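# Put stapler and tape measure in tray, secure cutter

## Task

Place both the stapler and the tape measure inside the tray, and leave the paper cutter in a safe state (e.g. its blade lowered/closed) so it can be left unattended; the requester cannot be consulted, and everything must stay in place on the table after the robot lets go.

## Robot and tools

ROBOT. Two arms, left_arm and right_arm, each with six revolute joints and a parallel two-finger gripper plus a wrist camera. Bases in the scene frame: left_arm at (+0.002, +0.363, 0) m, right_arm at (+0.010, -0.362, 0) m, each turned very slightly about z. Scene frame: origin on the table surface midway between the arms, +x out over the table, +z up, left_arm on the +y side (image left/right does not match the arm names).

ROW LAYOUT. Every commanded row is one flat list of 14 numbers covering both arms: first left_arm's 7, then right_arm's 7. Per arm the order is shoulder, elbow, waist, wrist pitch, wrist yaw, wrist roll, then gripper opening. The six joint numbers are absolute target angles in radians (same values Joint positions prints), not offsets. Stated ranges: shoulder 0.000 to 3.142, elbow 0.000 to 3.142, waist -2.618 to 3.054, wrist pitch -1.571 to 1.571, wrist yaw -1.571 to 1.571, wrist roll -2.094 to 2.094; true ends may differ by up to 0.059 rad, and a target pushed past that may be refused or clipped (reported as "joint sent to its limit"). The opening is on a -1 (shut) to +1 (fully open, 0.094 m pad gap) scale. Even if only one arm should move, give the other arm its current Joint targets and current gripper command; a 0 opening is a real command, not "unchanged".

TOOLS.
- execute_actions(actions, cameras): actions is a list of actions; each action is up to 15 rows, one per 1/30 s step, the last row held to fill 15 steps (0.5 s). Empty actions just returns state and images.
- move(target, speed, blend, opening_speed, grip_force, blocking, cameras): target is one 14-number row or a list of up to 15 rows (waypoints) of absolute joint angles; all joints interpolate together, so hands follow curves and nothing is avoided. speed in rad/s for the joint with farthest to go, 0.01 to 12.57, default 0.5 (one value or one per waypoint). blend in rad rounds corners at intermediate waypoints (0 = stop at each). opening_speed, at least 0.2 per second on the -1..+1 scale, ramps the gripper gradually; use it for gentle closing. grip_force in newtons per pad, 10 to 50, one value or one per arm; it persists; lower forces close slowly. blocking=false returns after about 0.5 s while the move keeps running; a new move replaces it. The result adds a "move:" line: done, off_target (resting more than 0.035 rad from target), moving, held, or fault, possibly naming arms, and limits=held if steps were withheld.
- wait(seconds 0 to 10, cameras): let time pass holding last commands; returns early if a running move ends.
- stop(cameras): brake the running move.
- zoom_image(camera, region [x0,y0,x1,y1] pixels, max 504x504): closer look at the newest image of cam_high, cam_low, cam_over, cam_left_wrist or cam_right_wrist.
- read_manual(section "licences"): URDF licence text only.
- finished_scene(scene 1): ends irreversibly; the goal must then hold without the robot.
cameras argument: omitted/null/["all"] gives all, [] gives none; a wrong name invalidates the call.

RESULTS. end_effector_position (m) and end_effector_quat_wxyz are in each arm's own base frame; the point sits between the pads about 1 cm behind the tips, fingers along gripper +z, closing along y. Reported positions can be off by a few cm. Joint positions and Joint velocities list the six joints (rad, rad/s) then pad gap (m). Joint targets are what joints are being driven to now. grip_measured is the fingers' opening on the command scale (reads slightly wide when empty; below an object's width when squeezing). grip_effort_nm is the gripper motor's averaged effort (negative = closing), not a pad force. Joint torques follow joint order, include gravity, are noisy and offset. "joint command not followed" means the clearance check altered some targets. "Tool commands" shows present gripper commands. MOTOR HOT appears at 75 C; at 90 C the arm folds and idles for the rest of the scene.

MOTION LIMITS. Per step each joint target is kept within 0.339 rad (shoulder, elbow, waist) or 2.2 rad (wrists) of its measured angle, and targets moving a hand over 200 mm away are scaled back, so big jumps take several actions. Tiny turns may not start. Fixed camera calibrations (K, distortion, poses) are given in the prompt; wrist cameras are in their arm's base frame, fixed cameras in the scene frame.

GRIPPING. Open well above grip_measured to release. Squeeze grows about 1 N per 0.001 below first touch, then jumps to the force limit; close slowly on fragile items.

AVOID. Knocking anything off the table or leaving it off; dropping objects or releasing them while moving; fast impacts on fixed or heavy things; arms touching or one gripper closing on the other arm's fingers; strain on the wrist camera cables; long stretched holds or pushing into unreachable poses (overheating). Objects may occasionally be nudged by outside pushes. Thinking time lets the scene run on, and a non-blocking move continues meanwhile.

Each tool is called after "Request:" in YAML: its name, and indented under it one key for each argument.

## Session

Request:
execute_actions:
  actions: []

Scene clock: 0.00 s.
left_arm: end_effector_position=(+0.3779, +0.0459, +0.1008) grip_measured=+1.000 grip_effort_nm=n/a end_effector_quat_wxyz=(+0.584, -0.094, +0.796, +0.128) | right_arm: end_effector_position=(+0.4154, +0.0043, +0.1214) grip_measured=+1.000 grip_effort_nm=n/a end_effector_quat_wxyz=(+0.612, -0.008, +0.789, -0.056)
Joint names: [shoulder, elbow, waist, wrist pitch, wrist yaw, wrist roll]
Joint positions: left_arm=[1.516 0.305 -0.054 0.9 -0.371 -0.017 0.094] | right_arm=[1.568 0.416 0.073 0.901 0.15 -0.063 0.094]
Joint velocities: within noise
Joint torques (N m): no reading
Heat: left arm: 37 °C; right arm: 37 °C.
Joint targets: left_arm=[1.510 0.312 -0.054 0.901 -0.373 -0.019] | right_arm=[1.566 0.418 0.073 0.887 0.150 -0.063]
Tool commands: left_gripper/opening=+1.0 right_gripper/opening=+1.0

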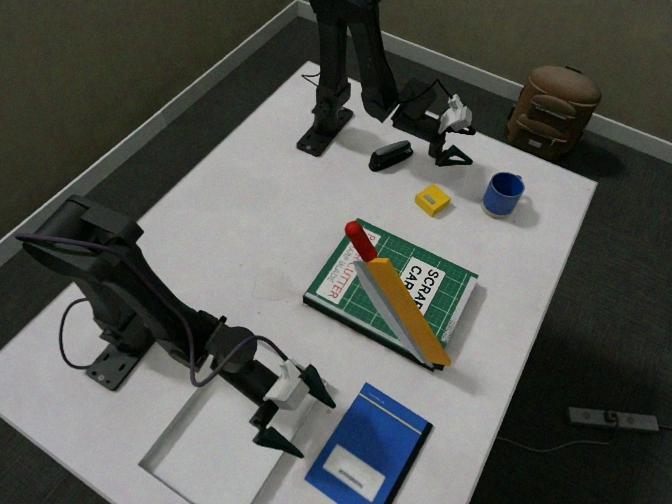

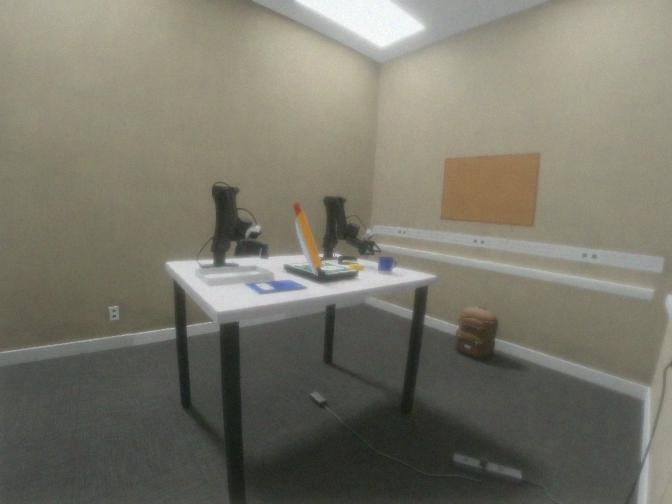

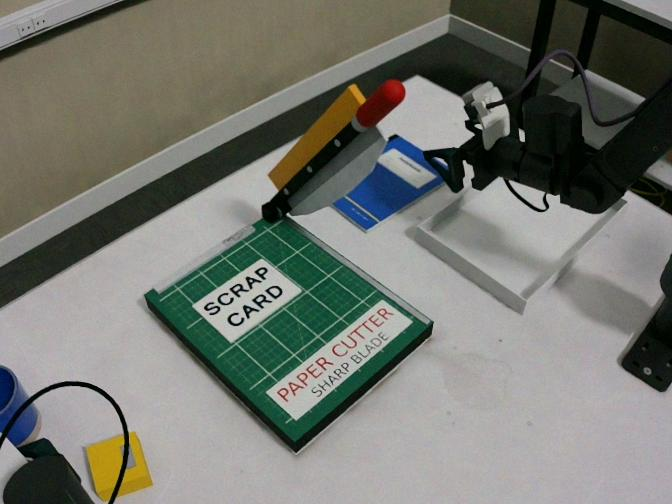

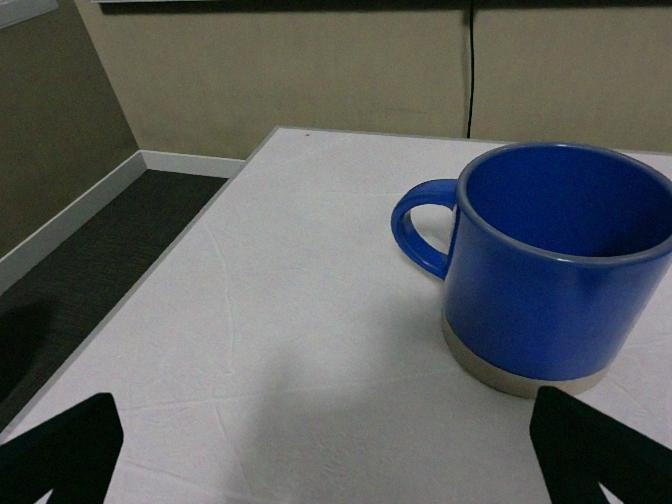

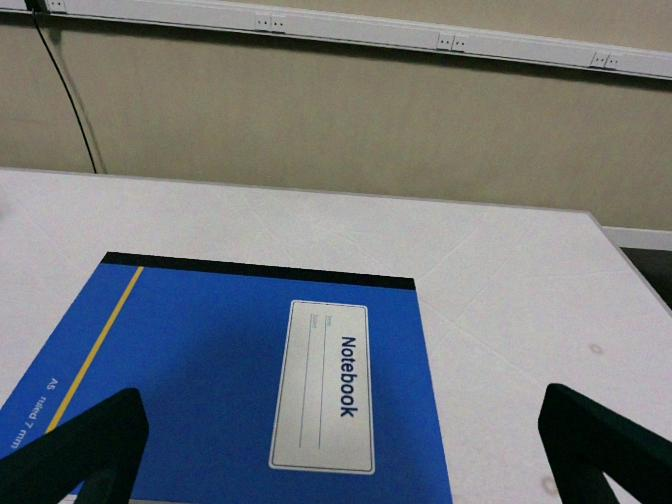

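Request:
zoom_image:
  camera: "cam_high"
  region: [280, 200, 500, 390]

Request:
zoom_image:
  camera: "cam_over"
  region: [130, 60, 460, 310]

Request:
zoom_image:
  camera: "cam_high"
  region: [350, 110, 550, 240]

Request:
zoom_image:
  camera: "cam_high"
  region: [100, 330, 460, 503]

Scaled by 2.291 from the camera's 672x504 image, which has a finer 960x720 frame.

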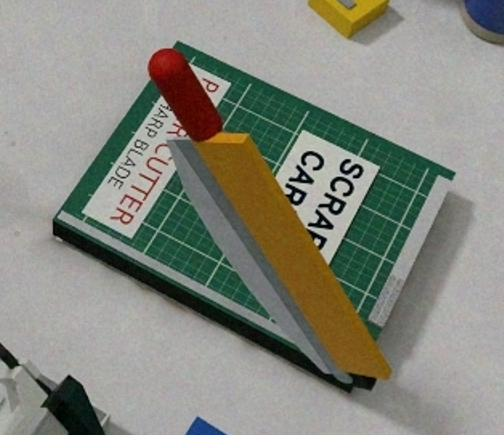

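Scaled by 1.527 from the camera's 672x504 image, which has a finer 960x720 frame.

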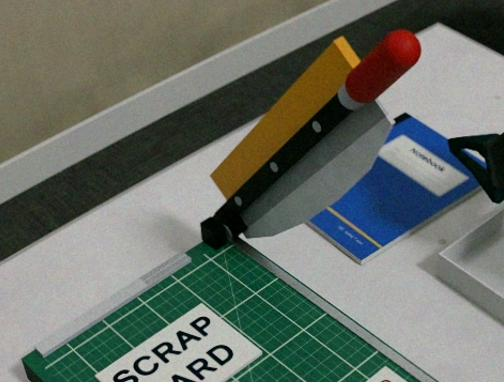

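Scaled by 2.520 from the camera's 672x504 image, which has a finer 960x720 frame.

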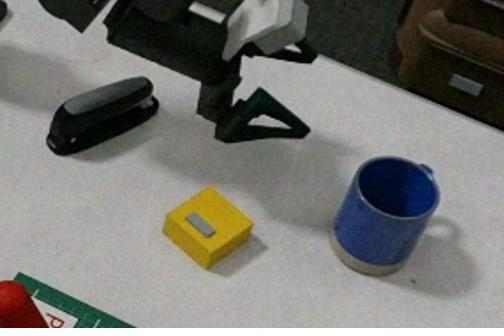

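Scaled by 1.400 from the camera's 672x504 image, which has a finer 960x720 frame.

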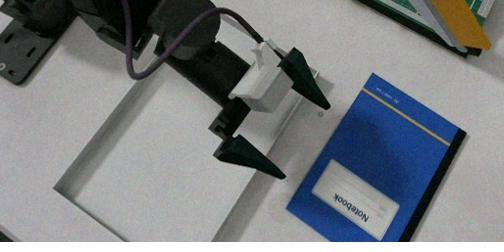

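Request:
move:
  target:
    - [1.45,0.9,-0.03,0.1,-0.2,-0.3,1.0, 1.3,1.3,0.3,-0.9,0.6,0.6,1.0]
    - [1.336,1.273,0.0,-1.508,0.0,-1.08,1.0, 1.199,1.497,1.156,-1.387,0.88,0.974,1.0]
  blend: [0.15,0.0]
  speed: 1.0

Scene clock: 126.57 s.
left_arm: end_effector_position=(+0.2059, -0.0001, +0.1583) grip_measured=+1.000 grip_effort_nm=0.00 end_effector_quat_wxyz=(-0.014, -0.507, +0.862, +0.009) | right_arm: end_effector_position=(+0.2193, +0.1580, +0.3208) grip_measured=+1.000 grip_effort_nm=0.01 end_effector_quat_wxyz=(+0.457, +0.013, +0.889, -0.013)
Joint names: [shoulder, elbow, waist, wrist pitch, wrist yaw, wrist roll]
Joint positions: left_arm=[1.358 1.246 -0.006 -1.492 -0.001 -1.069 0.094] | right_arm=[1.211 1.478 1.149 -1.36 0.857 0.957 0.094]
Joint torques (N m): left_arm=[-6.38 8.59 0.59 0.07 0 -0.1] | right_arm=[-3.77 6.13 0.58 0.86 0.56 0.23]
Heat: left arm: 40 °C; right arm: 41 °C.
Joint targets: left_arm=[1.336 1.273 0.000 -1.508 0.000 -1.080] | right_arm=[1.199 1.497 1.156 -1.387 0.880 0.974]
move: done
camera_calibration:
cam_left_wrist: T_world_to_cam=[[0.867612, -0.495991, -0.0352533, -0.17172], [-0.430378, -0.784565, 0.446355, 0.0554345], [-0.249046, -0.372091, -0.894161, 0.286898], [0, 0, 0, 1]] pos_world=[0.244296, 0.0650724, 0.225736]
cam_right_wrist: T_world_to_cam=[[-0.0374563, -0.999258, 0.00901743, 0.164749], [-0.866893, 0.0280033, -0.497706, 0.386751], [0.497084, -0.0264594, -0.867299, 0.25922], [0, 0, 0, 1]] pos_world=[0.212589, 0.160655, 0.415824]

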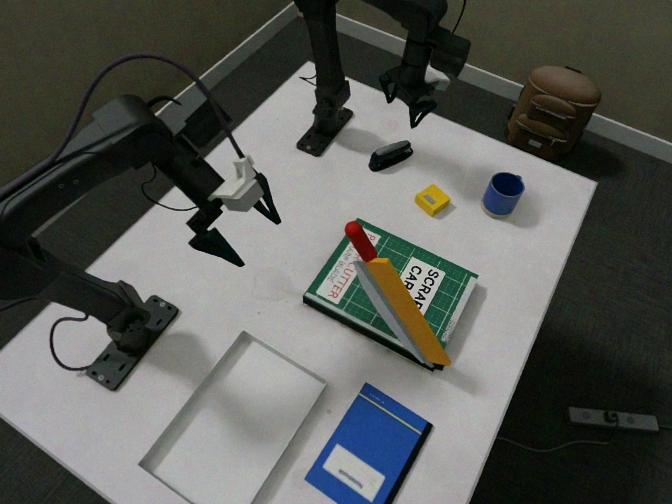

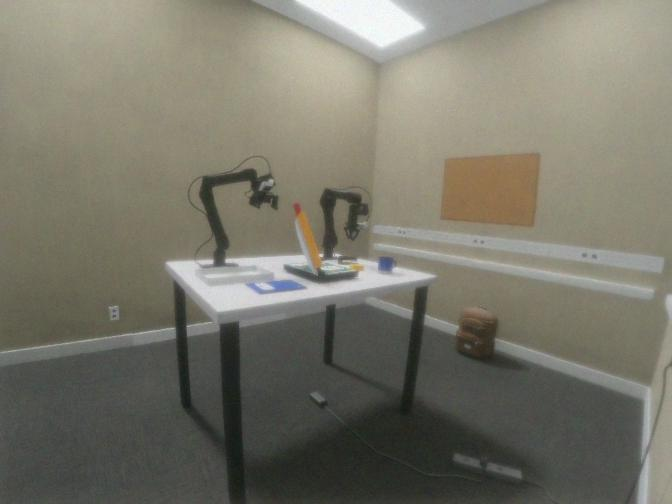

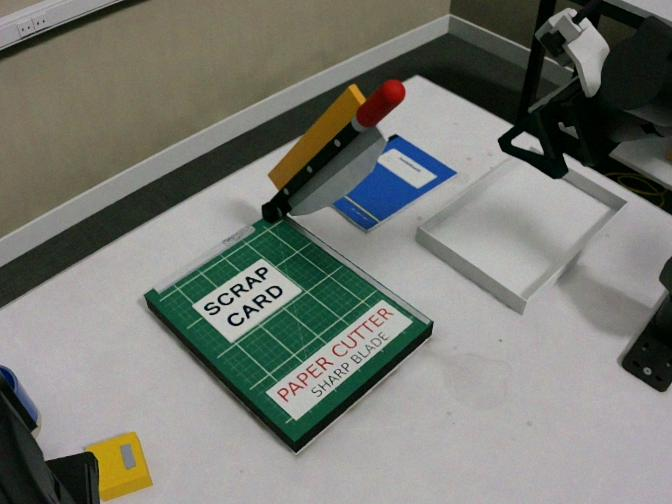

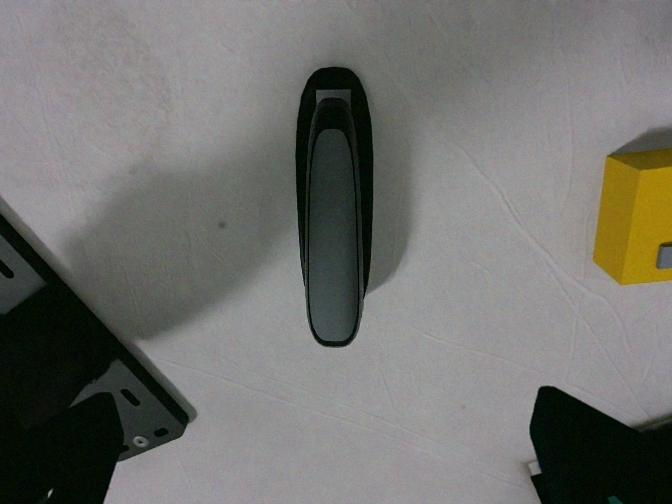

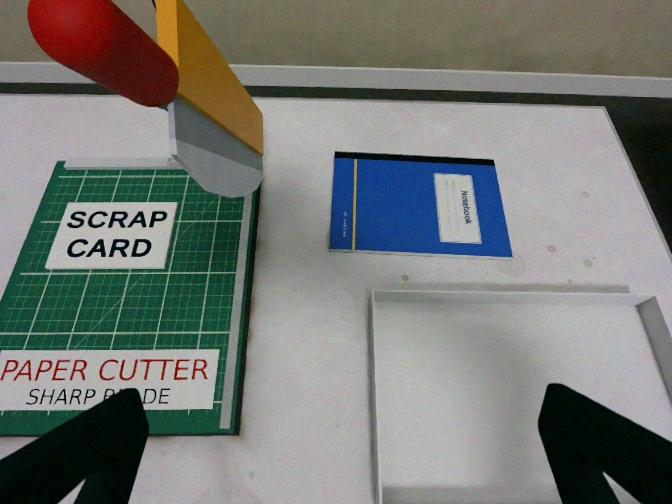

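Request:
move:
  target: [1.385,0.766,0.006,-0.92,0.0,-1.08,1.0, 1.597,1.913,1.078,-1.314,0.86,0.877,1.0]
  speed: 0.5

Request:
zoom_image:
  camera: "cam_right_wrist"
  region: [0, 0, 400, 300]

Scene clock: 137.60 s.
left_arm: end_effector_position=(+0.2136, +0.0009, +0.0380) grip_measured=+1.000 grip_effort_nm=-0.01 end_effector_quat_wxyz=(+0.016, -0.509, +0.860, -0.009) | right_arm: end_effector_position=(+0.2776, +0.2370, +0.3534) grip_measured=+1.000 grip_effort_nm=0.01 end_effector_quat_wxyz=(+0.470, +0.025, +0.882, -0.013)
Joint names: [shoulder, elbow, waist, wrist pitch, wrist yaw, wrist roll]
Joint positions: left_arm=[1.375 0.774 -0.001 -0.933 0 -1.07 0.094] | right_arm=[1.587 1.893 1.086 -1.321 0.855 0.883 0.094]
Joint torques (N m): left_arm=[-3.7 5.33 0.5 0.44 0.01 -0.08] | right_arm=[-5.23 6.2 -0.64 1.33 0.38 -0.05]
Heat: left arm: 41 °C; right arm: 39 °C.
Joint targets: left_arm=[1.385 0.766 0.006 -0.920 0.000 -1.080] | right_arm=[1.597 1.913 1.078 -1.314 0.860 0.877]
move: done
camera_calibration:
cam_left_wrist: T_world_to_cam=[[0.871137, -0.490336, 0.0262648, -0.185226], [-0.455543, -0.78704, 0.415992, 0.11975], [-0.183305, -0.374351, -0.908989, 0.16815], [0, 0, 0, 1]] pos_world=[0.246731, 0.0663722, 0.107896]
cam_right_wrist: T_world_to_cam=[[-0.0573919, -0.998347, -0.0030546, 0.255288], [-0.850782, 0.0505093, -0.523085, 0.450521], [0.522375, -0.027422, -0.852275, 0.24847], [0, 0, 0, 1]] pos_world=[0.268152, 0.238924, 0.448206]

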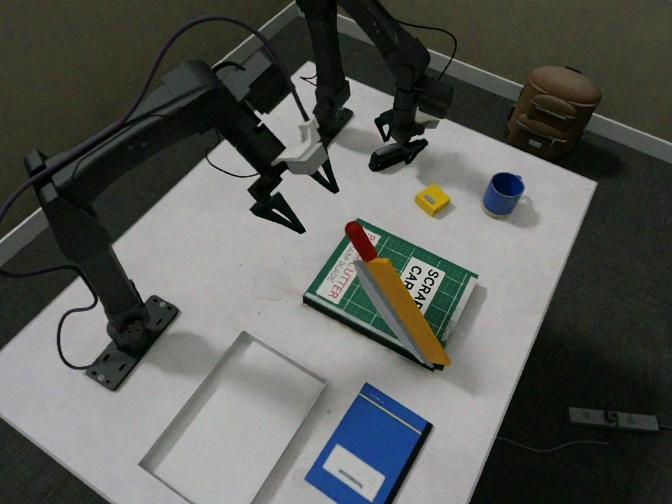

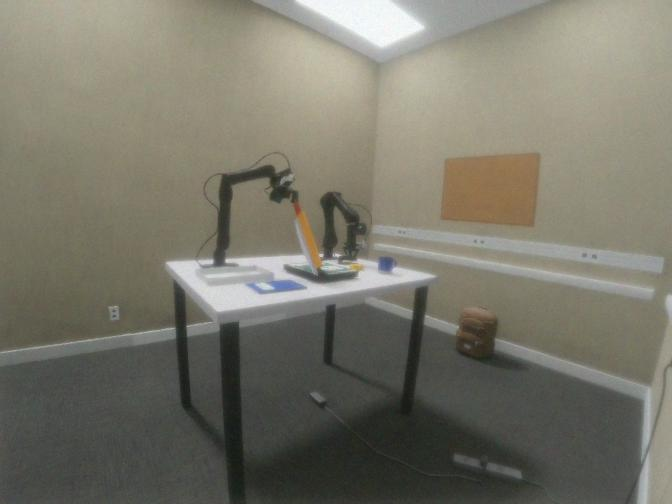

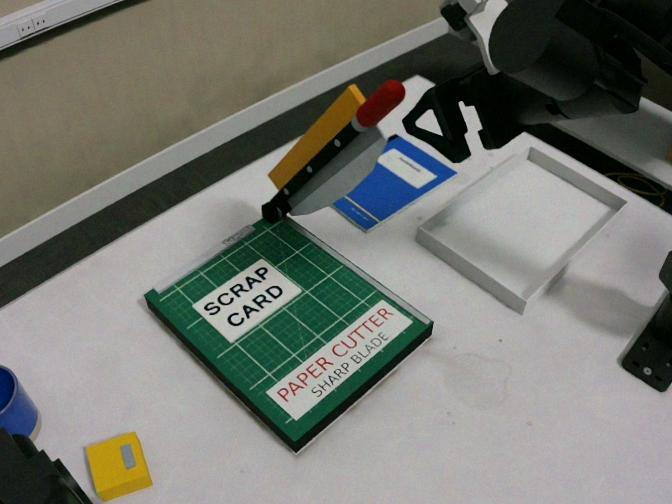

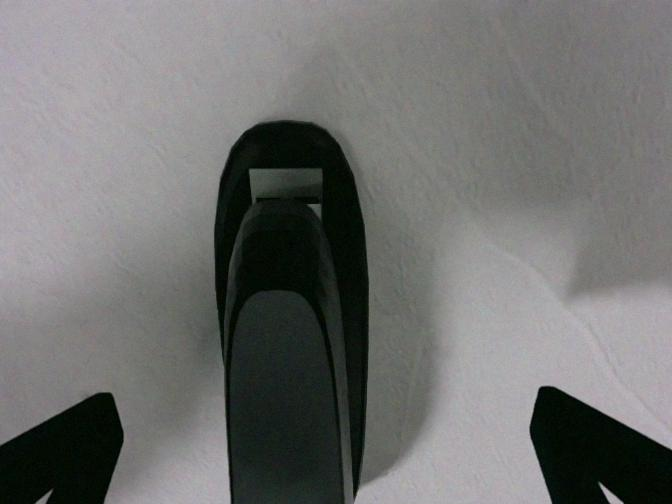

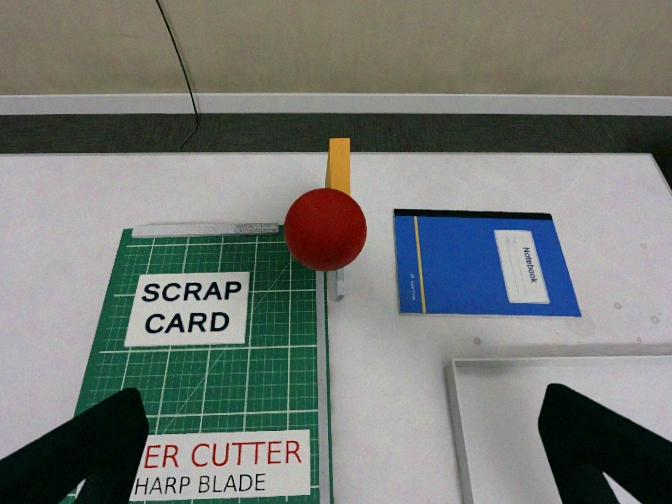

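Scaled by 1.260 from the camera's 672x504 image, which has a finer 960x720 frame.

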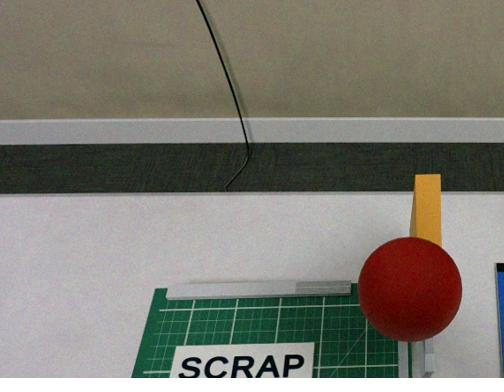

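Request:
move:
  target: [1.415,0.732,0.026,-0.897,0.0,-1.08,1.0, 1.640,1.718,0.857,-0.93,0.709,0.617,1.0]
  speed: 0.4
  cameras: ["cam_high","cam_over","cam_left_wrist","cam_right_wrist"]

Scene clock: 155.50 s.
left_arm: end_effector_position=(+0.2063, +0.0050, +0.0256) grip_measured=+1.000 grip_effort_nm=-0.01 end_effector_quat_wxyz=(+0.001, -0.518, +0.855, +0.000) | right_arm: end_effector_position=(+0.3564, +0.2359, +0.3138) grip_measured=+1.000 grip_effort_nm=0.01 end_effector_quat_wxyz=(+0.467, +0.021, +0.884, -0.010)
Joint names: [shoulder, elbow, waist, wrist pitch, wrist yaw, wrist roll]
Joint positions: left_arm=[1.402 0.743 0.02 -0.91 0 -1.07 0.094] | right_arm=[1.627 1.732 0.86 -0.94 0.708 0.624 0.094]
Joint torques (N m): left_arm=[-3.51 4.82 0.57 0.38 0 -0.09] | right_arm=[-6.11 4.25 -0.28 1.62 0.27 -0.05]
Heat: left arm: 41 °C; right arm: 39 °C.
Joint targets: left_arm=[1.415 0.732 0.026 -0.897 0.000 -1.080] | right_arm=[1.640 1.718 0.857 -0.930 0.709 0.617]
move: done
camera_calibration:
cam_left_wrist: T_world_to_cam=[[0.881249, -0.472636, -0.00383845, -0.178032], [-0.424834, -0.795626, 0.431852, 0.118102], [-0.207163, -0.378938, -0.901937, 0.161876], [0, 0, 0, 1]] pos_world=[0.240599, 0.0711619, 0.0943162]
cam_right_wrist: T_world_to_cam=[[-0.048286, -0.998829, -0.00288641, 0.255434], [-0.854846, 0.0428198, -0.517112, 0.49828], [0.51663, -0.0225018, -0.855913, 0.175467], [0, 0, 0, 1]] pos_world=[0.347635, 0.237747, 0.408588]
Images, in order (width x height): cam_high 672x504, cam_over 672x504, cam_left_wrist 672x504, cam_right_wrist 672x504.

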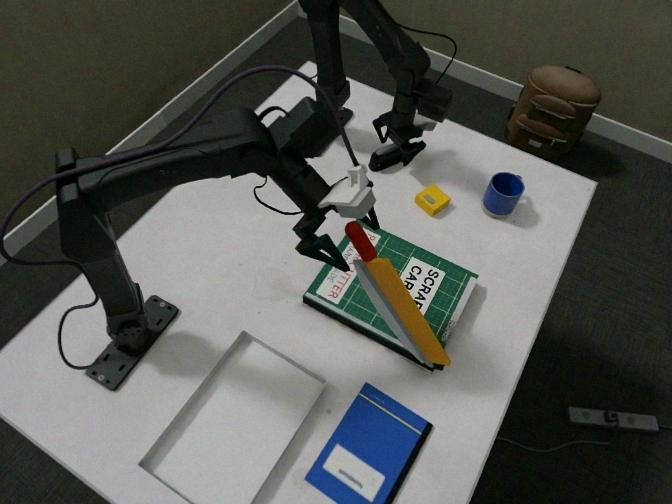

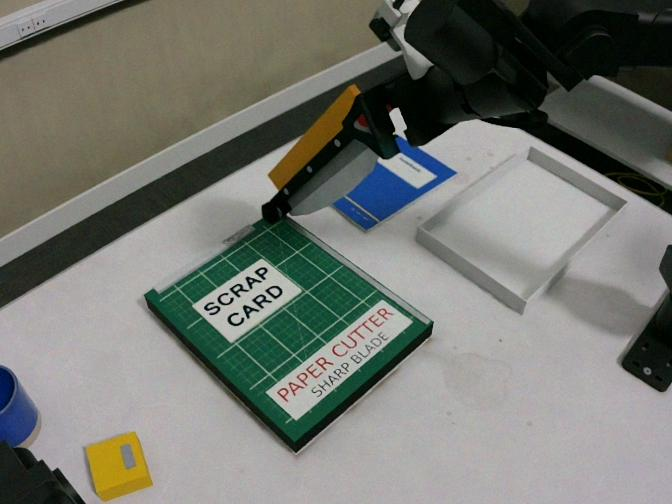

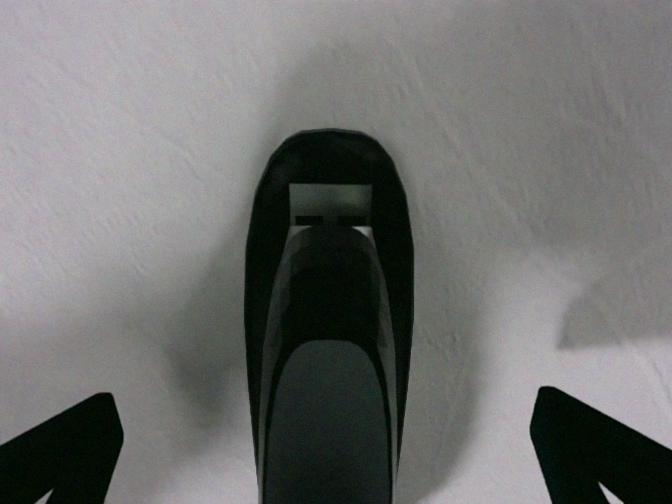

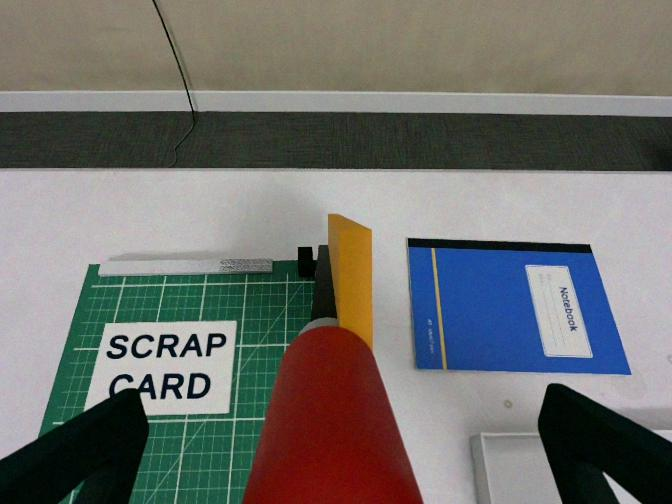

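Request:
move:
  target: [1.415,0.732,0.026,-0.897,0.0,-1.08,-1.0, 1.640,1.718,0.857,-0.93,0.709,0.617,-1.0]
  grip_force: [40, 25]
  opening_speed: 1.0
  cameras: ["cam_high","cam_over","cam_left_wrist","cam_right_wrist"]

Scene clock: 179.43 s.
left_arm: end_effector_position=(+0.2064, +0.0050, +0.0256) grip_measured=-0.442 grip_effort_nm=-0.85 end_effector_quat_wxyz=(+0.001, -0.518, +0.855, -0.001) | right_arm: end_effector_position=(+0.3566, +0.2385, +0.3138) grip_measured=-0.440 grip_effort_nm=-0.49 end_effector_quat_wxyz=(+0.466, +0.020, +0.884, -0.004)
Joint names: [shoulder, elbow, waist, wrist pitch, wrist yaw, wrist roll]
Joint positions: left_arm=[1.402 0.743 0.02 -0.909 0 -1.07 0.026] | right_arm=[1.627 1.732 0.86 -0.932 0.697 0.623 0.026]
Joint torques (N m): left_arm=[-3.49 4.83 0.55 0.38 -0.02 -0.08] | right_arm=[-6.12 4.29 -0.31 1.58 0.37 -0.04]
Heat: left arm: 39 °C; right arm: 40 °C.
Joint targets: left_arm=[1.415 0.732 0.026 -0.897 0.000 -1.080] | right_arm=[1.640 1.718 0.857 -0.930 0.709 0.617]
grip_force (N): 40, 25
move: done
camera_calibration:
cam_left_wrist: T_world_to_cam=[[0.881411, -0.472338, -0.0033008, -0.178141], [-0.424737, -0.795604, 0.431986, 0.118065], [-0.20667, -0.379356, -0.901874, 0.16178], [0, 0, 0, 1]] pos_world=[0.240597, 0.071163, 0.0943149]
cam_right_wrist: T_world_to_cam=[[-0.040174, -0.999102, -0.0134468, 0.258444], [-0.855924, 0.0413541, -0.515446, 0.498566], [0.515539, -0.0091981, -0.856817, 0.173002], [0, 0, 0, 1]] pos_world=[0.347928, 0.239186, 0.40869]
Images, in order (width x height): cam_high 672x504, cam_over 672x504, cam_left_wrist 672x504, cam_right_wrist 672x504.

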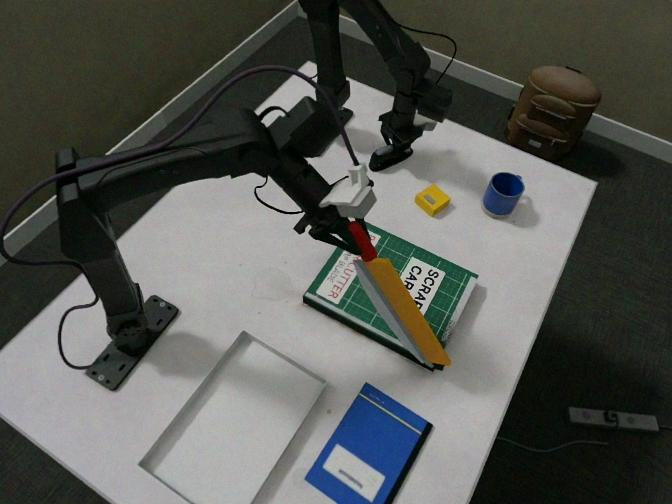

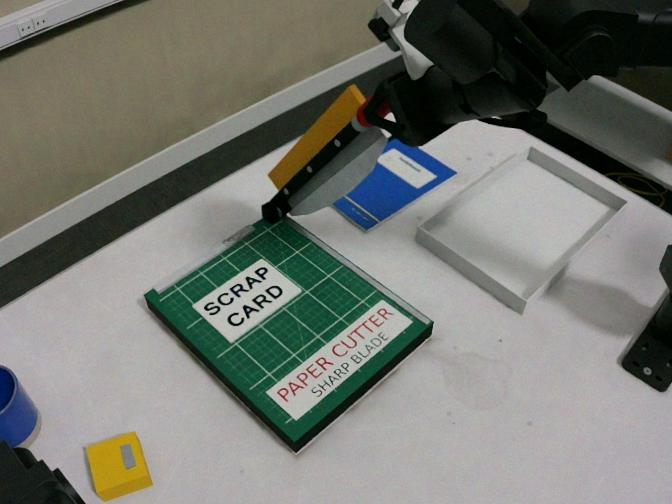

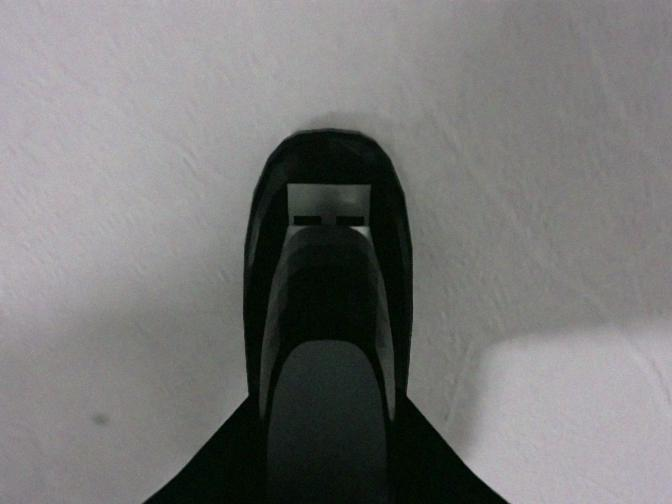

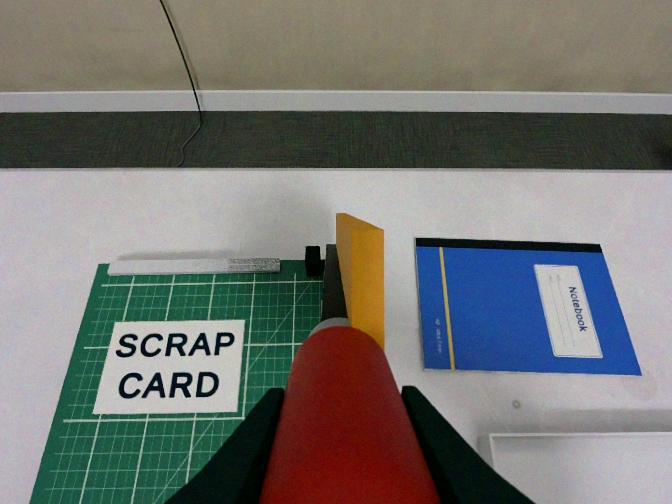

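Request:
move:
  target:
    - [1.39,0.90,0.02,-1.08,0.0,-1.08,-1.0, 1.515,1.48,0.978,-0.868,0.792,0.738,-1.0]
    - [1.36,1.10,0.01,-1.31,0.0,-1.08,-1.0, 1.447,1.253,1.094,-0.809,0.859,0.878,-1.0]
  blend: [0.06,0.0]
  speed: 0.3

Scene clock: 185.63 s.
left_arm: end_effector_position=(+0.2135, +0.0042, +0.1082) grip_measured=-0.443 grip_effort_nm=-0.85 end_effector_quat_wxyz=(-0.017, -0.517, +0.856, +0.010) | right_arm: end_effector_position=(+0.2904, +0.2430, +0.2524) grip_measured=-0.441 grip_effort_nm=-0.55 end_effector_quat_wxyz=(+0.499, +0.050, +0.865, +0.009)
Joint names: [shoulder, elbow, waist, wrist pitch, wrist yaw, wrist roll]
Joint positions: left_arm=[1.388 1.07 0.015 -1.292 0 -1.07 0.026] | right_arm=[1.452 1.284 1.072 -0.749 0.886 0.868 0.026]
Joint torques (N m): left_arm=[-7.23 8.87 -0.55 -0.03 -0.01 -0.08] | right_arm=[-6.08 3.22 1.77 0.76 0.07 0.17]
Heat: left arm: 40 °C; right arm: 39 °C.
Joint targets: left_arm=[1.360 1.100 0.010 -1.310 0.000 -1.080] | right_arm=[1.447 1.253 1.094 -0.809 0.859 0.878]
grip_force (N): 40, 25
move: off_target (right_arm); right_arm: the wrist pitch is farthest, 0.060 rad from its target
camera_calibration:
cam_left_wrist: T_world_to_cam=[[0.878523, -0.476088, -0.0392056, -0.179913], [-0.409947, -0.793512, 0.449759, 0.07973], [-0.245235, -0.379051, -0.892289, 0.244705], [0, 0, 0, 1]] pos_world=[0.250753, 0.0703678, 0.175435]
cam_right_wrist: T_world_to_cam=[[-0.0782901, -0.994614, -0.0679237, 0.283188], [-0.811768, 0.103151, -0.574798, 0.39725], [0.578709, 0.0101372, -0.815471, 0.121085], [0, 0, 0, 1]] pos_world=[0.274572, 0.239459, 0.346315]

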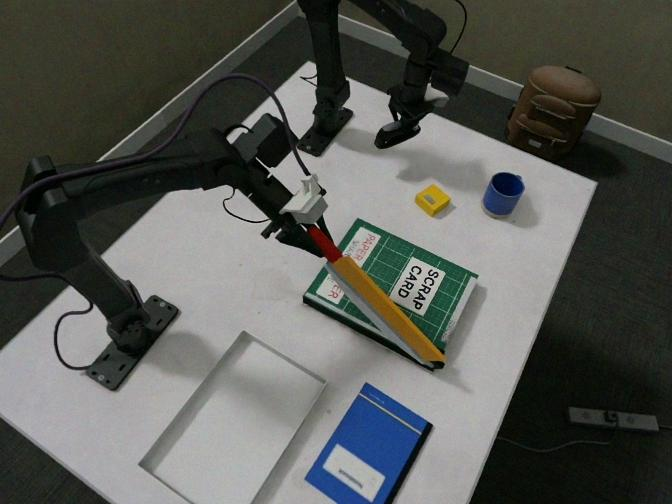

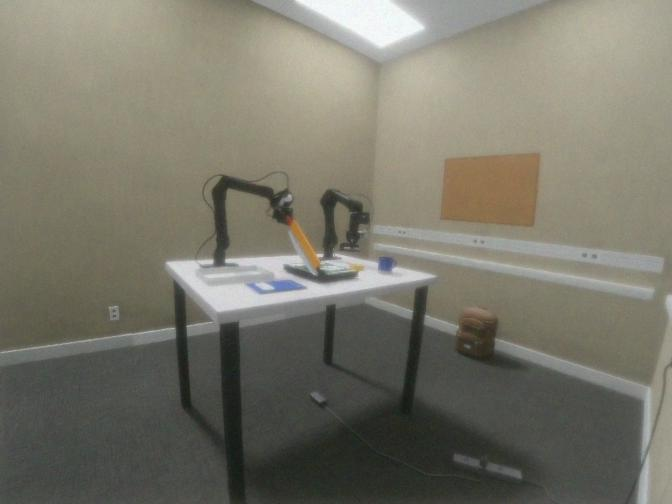

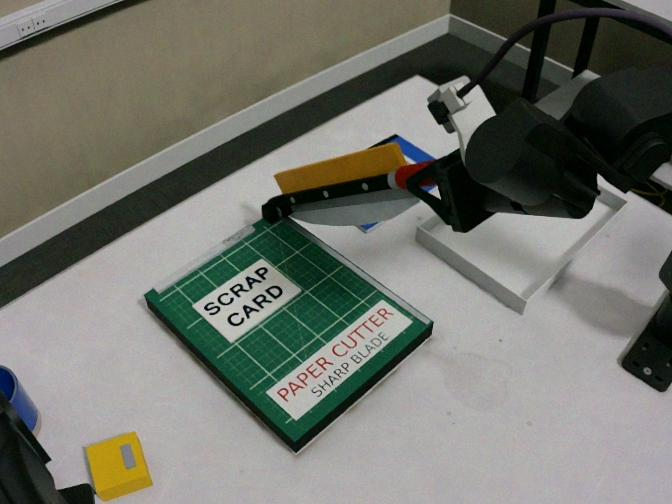

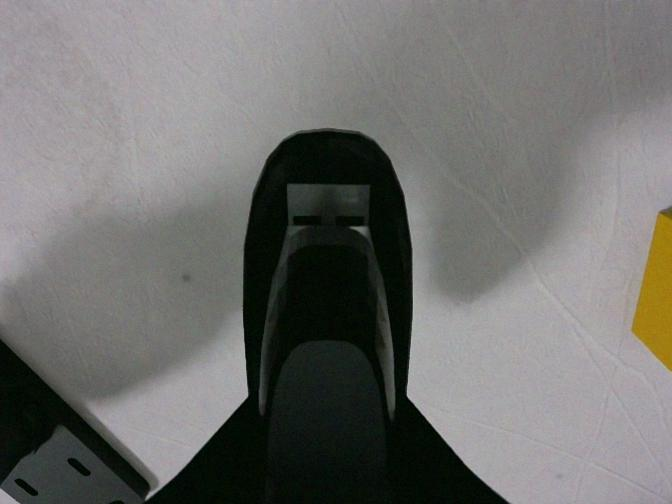

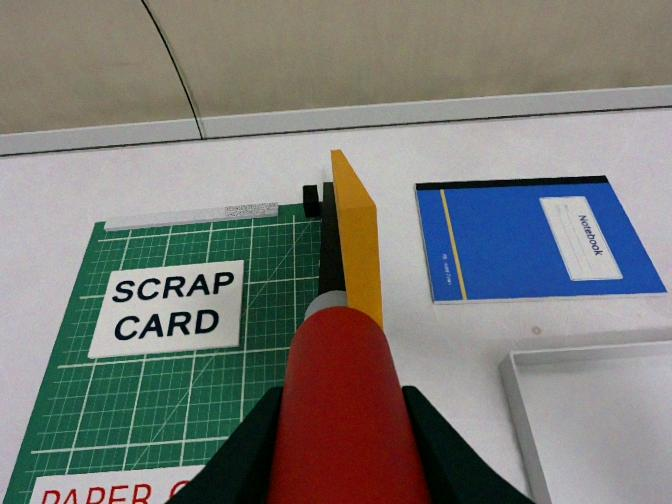

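Request:
move:
  target:
    - [1.36,1.10,0.01,-1.31,0.0,-1.08,-1.0, 1.436,1.055,1.194,-0.727,0.909,1.014,-1.0]
    - [1.36,1.10,0.01,-1.31,0.0,-1.08,-1.0, 1.49,0.885,1.268,-0.59,0.938,1.125,-1.0]
    - [1.36,1.10,0.01,-1.31,0.0,-1.08,-1.0, 1.575,0.785,1.298,-0.45,0.949,1.172,-1.0]
  blend: [0.05,0.05,0.0]
  speed: 0.3

Scene clock: 190.67 s.
left_arm: end_effector_position=(+0.2134, +0.0042, +0.1083) grip_measured=-0.443 grip_effort_nm=-0.85 end_effector_quat_wxyz=(-0.017, -0.517, +0.856, +0.010) | right_arm: end_effector_position=(+0.2207, +0.2440, +0.0996) grip_measured=-0.443 grip_effort_nm=-0.55 end_effector_quat_wxyz=(+0.486, +0.019, +0.874, -0.009)
Joint names: [shoulder, elbow, waist, wrist pitch, wrist yaw, wrist roll]
Joint positions: left_arm=[1.388 1.07 0.015 -1.292 0 -1.07 0.026] | right_arm=[1.55 0.806 1.303 -0.479 0.974 1.16 0.026]
Joint torques (N m): left_arm=[-7.24 8.88 -0.5 0.02 0 -0.08] | right_arm=[-3.88 3.03 -0.4 1.2 0.17 0.17]
Heat: left arm: 41 °C; right arm: 39 °C.
Joint targets: left_arm=[1.360 1.100 0.010 -1.310 0.000 -1.080] | right_arm=[1.575 0.785 1.298 -0.450 0.949 1.172]
grip_force (N): 40, 25
move: done
camera_calibration:
cam_left_wrist: T_world_to_cam=[[0.878531, -0.476048, -0.0395174, -0.179864], [-0.409762, -0.793547, 0.449865, 0.0796676], [-0.245516, -0.379028, -0.892222, 0.244762], [0, 0, 0, 1]] pos_world=[0.250754, 0.0703677, 0.175435]
cam_right_wrist: T_world_to_cam=[[-0.043738, -0.999032, -0.00466017, 0.255518], [-0.832511, 0.0390255, -0.552632, 0.270699], [0.552279, -0.0202914, -0.833412, 0.0518453], [0, 0, 0, 1]] pos_world=[0.207902, 0.245758, 0.193996]

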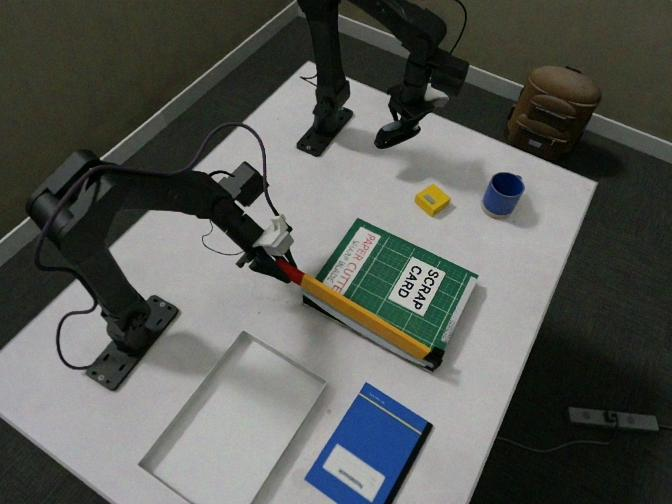

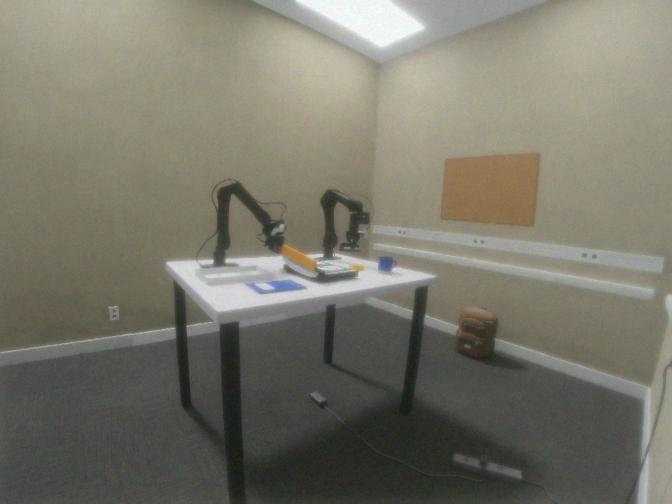

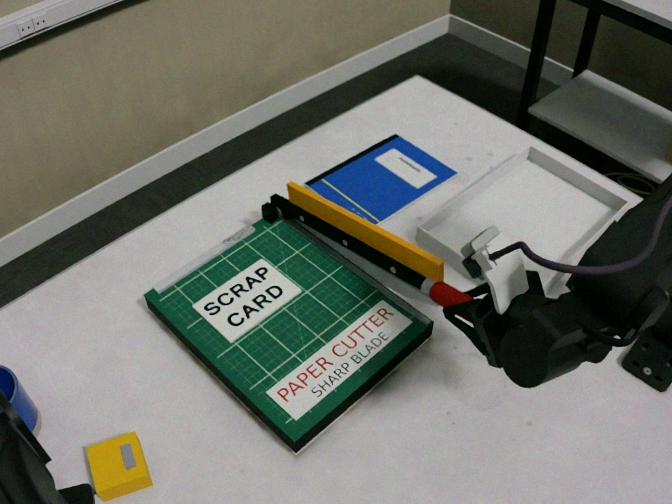

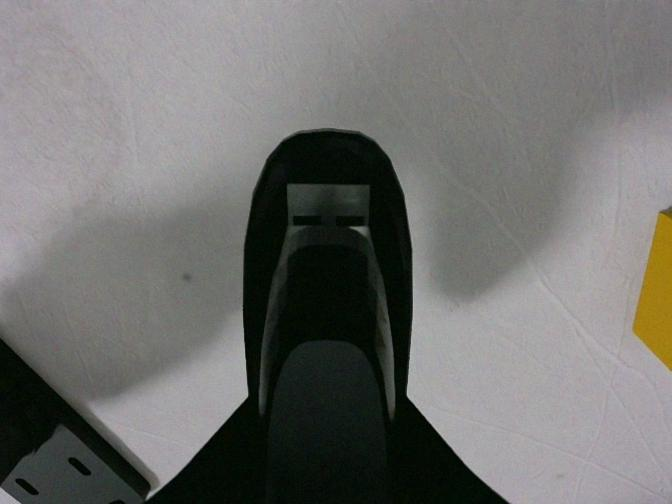

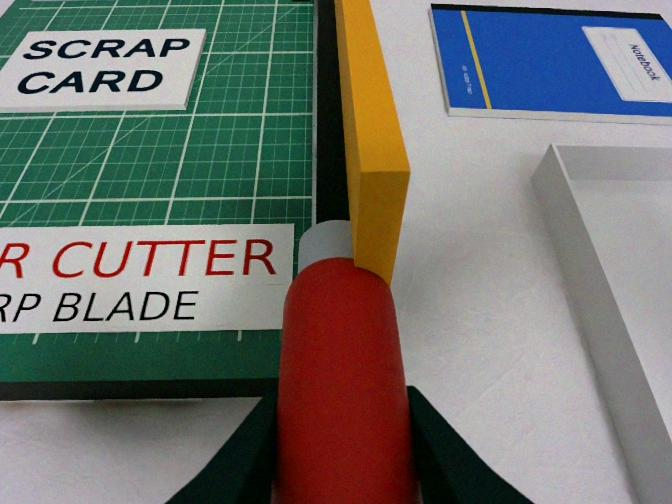

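Request:
move:
  target: [1.36,1.10,0.01,-1.31,0.0,-1.08,-1.0, 1.66,0.72,1.308,-0.32,0.952,1.19,-1.0]
  speed: 0.25
  cameras: ["cam_high","cam_over","cam_right_wrist"]

Scene clock: 195.60 s.
left_arm: end_effector_position=(+0.2134, +0.0042, +0.1083) grip_measured=-0.443 grip_effort_nm=-0.84 end_effector_quat_wxyz=(-0.017, -0.517, +0.856, +0.010) | right_arm: end_effector_position=(+0.2163, +0.2445, +0.0639) grip_measured=-0.444 grip_effort_nm=-0.55 end_effector_quat_wxyz=(+0.479, +0.014, +0.878, -0.012)
Joint names: [shoulder, elbow, waist, wrist pitch, wrist yaw, wrist roll]
Joint positions: left_arm=[1.388 1.07 0.015 -1.292 0 -1.07 0.026] | right_arm=[1.635 0.738 1.314 -0.352 0.964 1.176 0.026]
Joint torques (N m): left_arm=[-7.32 8.9 -0.51 0.01 -0.01 -0.09] | right_arm=[-4.21 2.77 -0.5 1.2 0.3 0.2]
Heat: left arm: 42 °C; right arm: 39 °C.
Joint targets: left_arm=[1.360 1.100 0.010 -1.310 0.000 -1.080] | right_arm=[1.660 0.720 1.308 -0.320 0.952 1.190]
grip_force (N): 40, 25
move: done
camera_calibration:
cam_right_wrist: T_world_to_cam=[[-0.0375887, -0.999279, 0.00541933, 0.253727], [-0.841059, 0.0287076, -0.540181, 0.250895], [0.539635, -0.0248626, -0.841532, 0.0288729], [0, 0, 0, 1]] pos_world=[0.204974, 0.247059, 0.158451]
Images, in order (width x height): cam_high 672x504, cam_over 672x504, cam_right_wrist 672x504.

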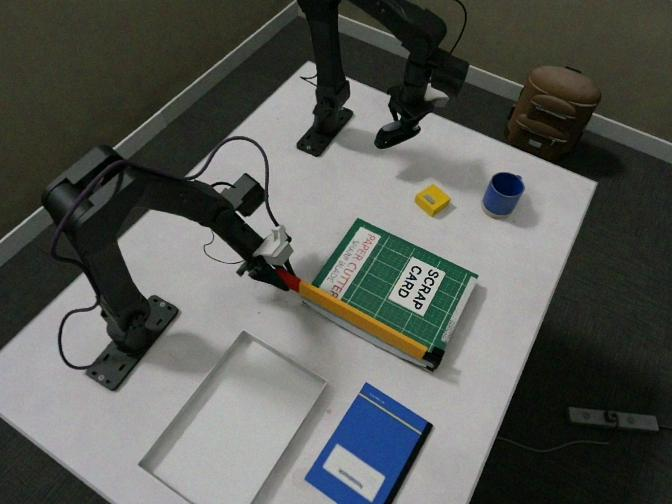

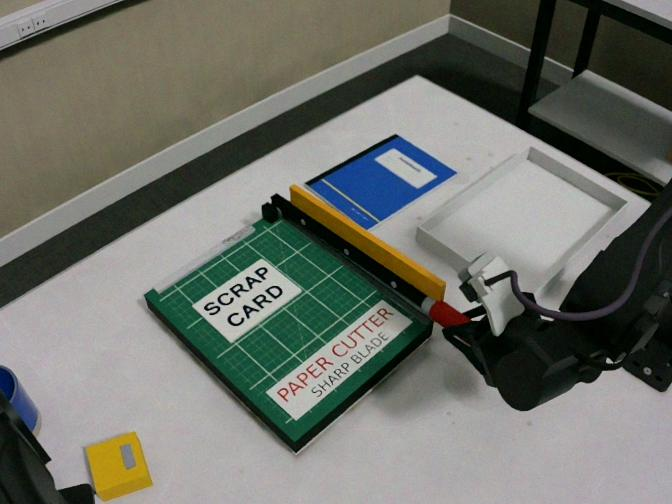

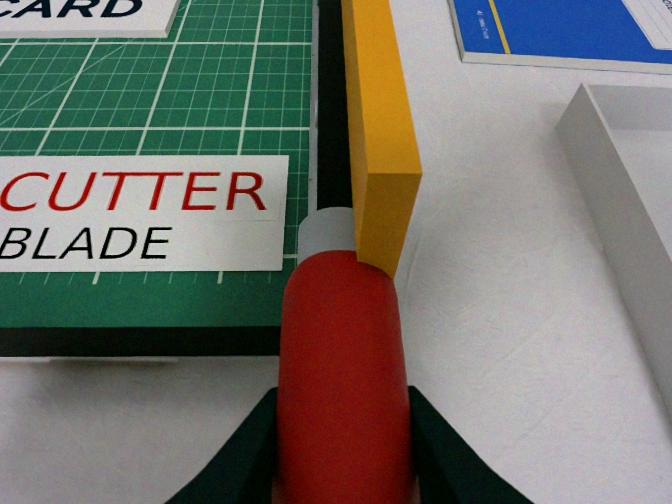

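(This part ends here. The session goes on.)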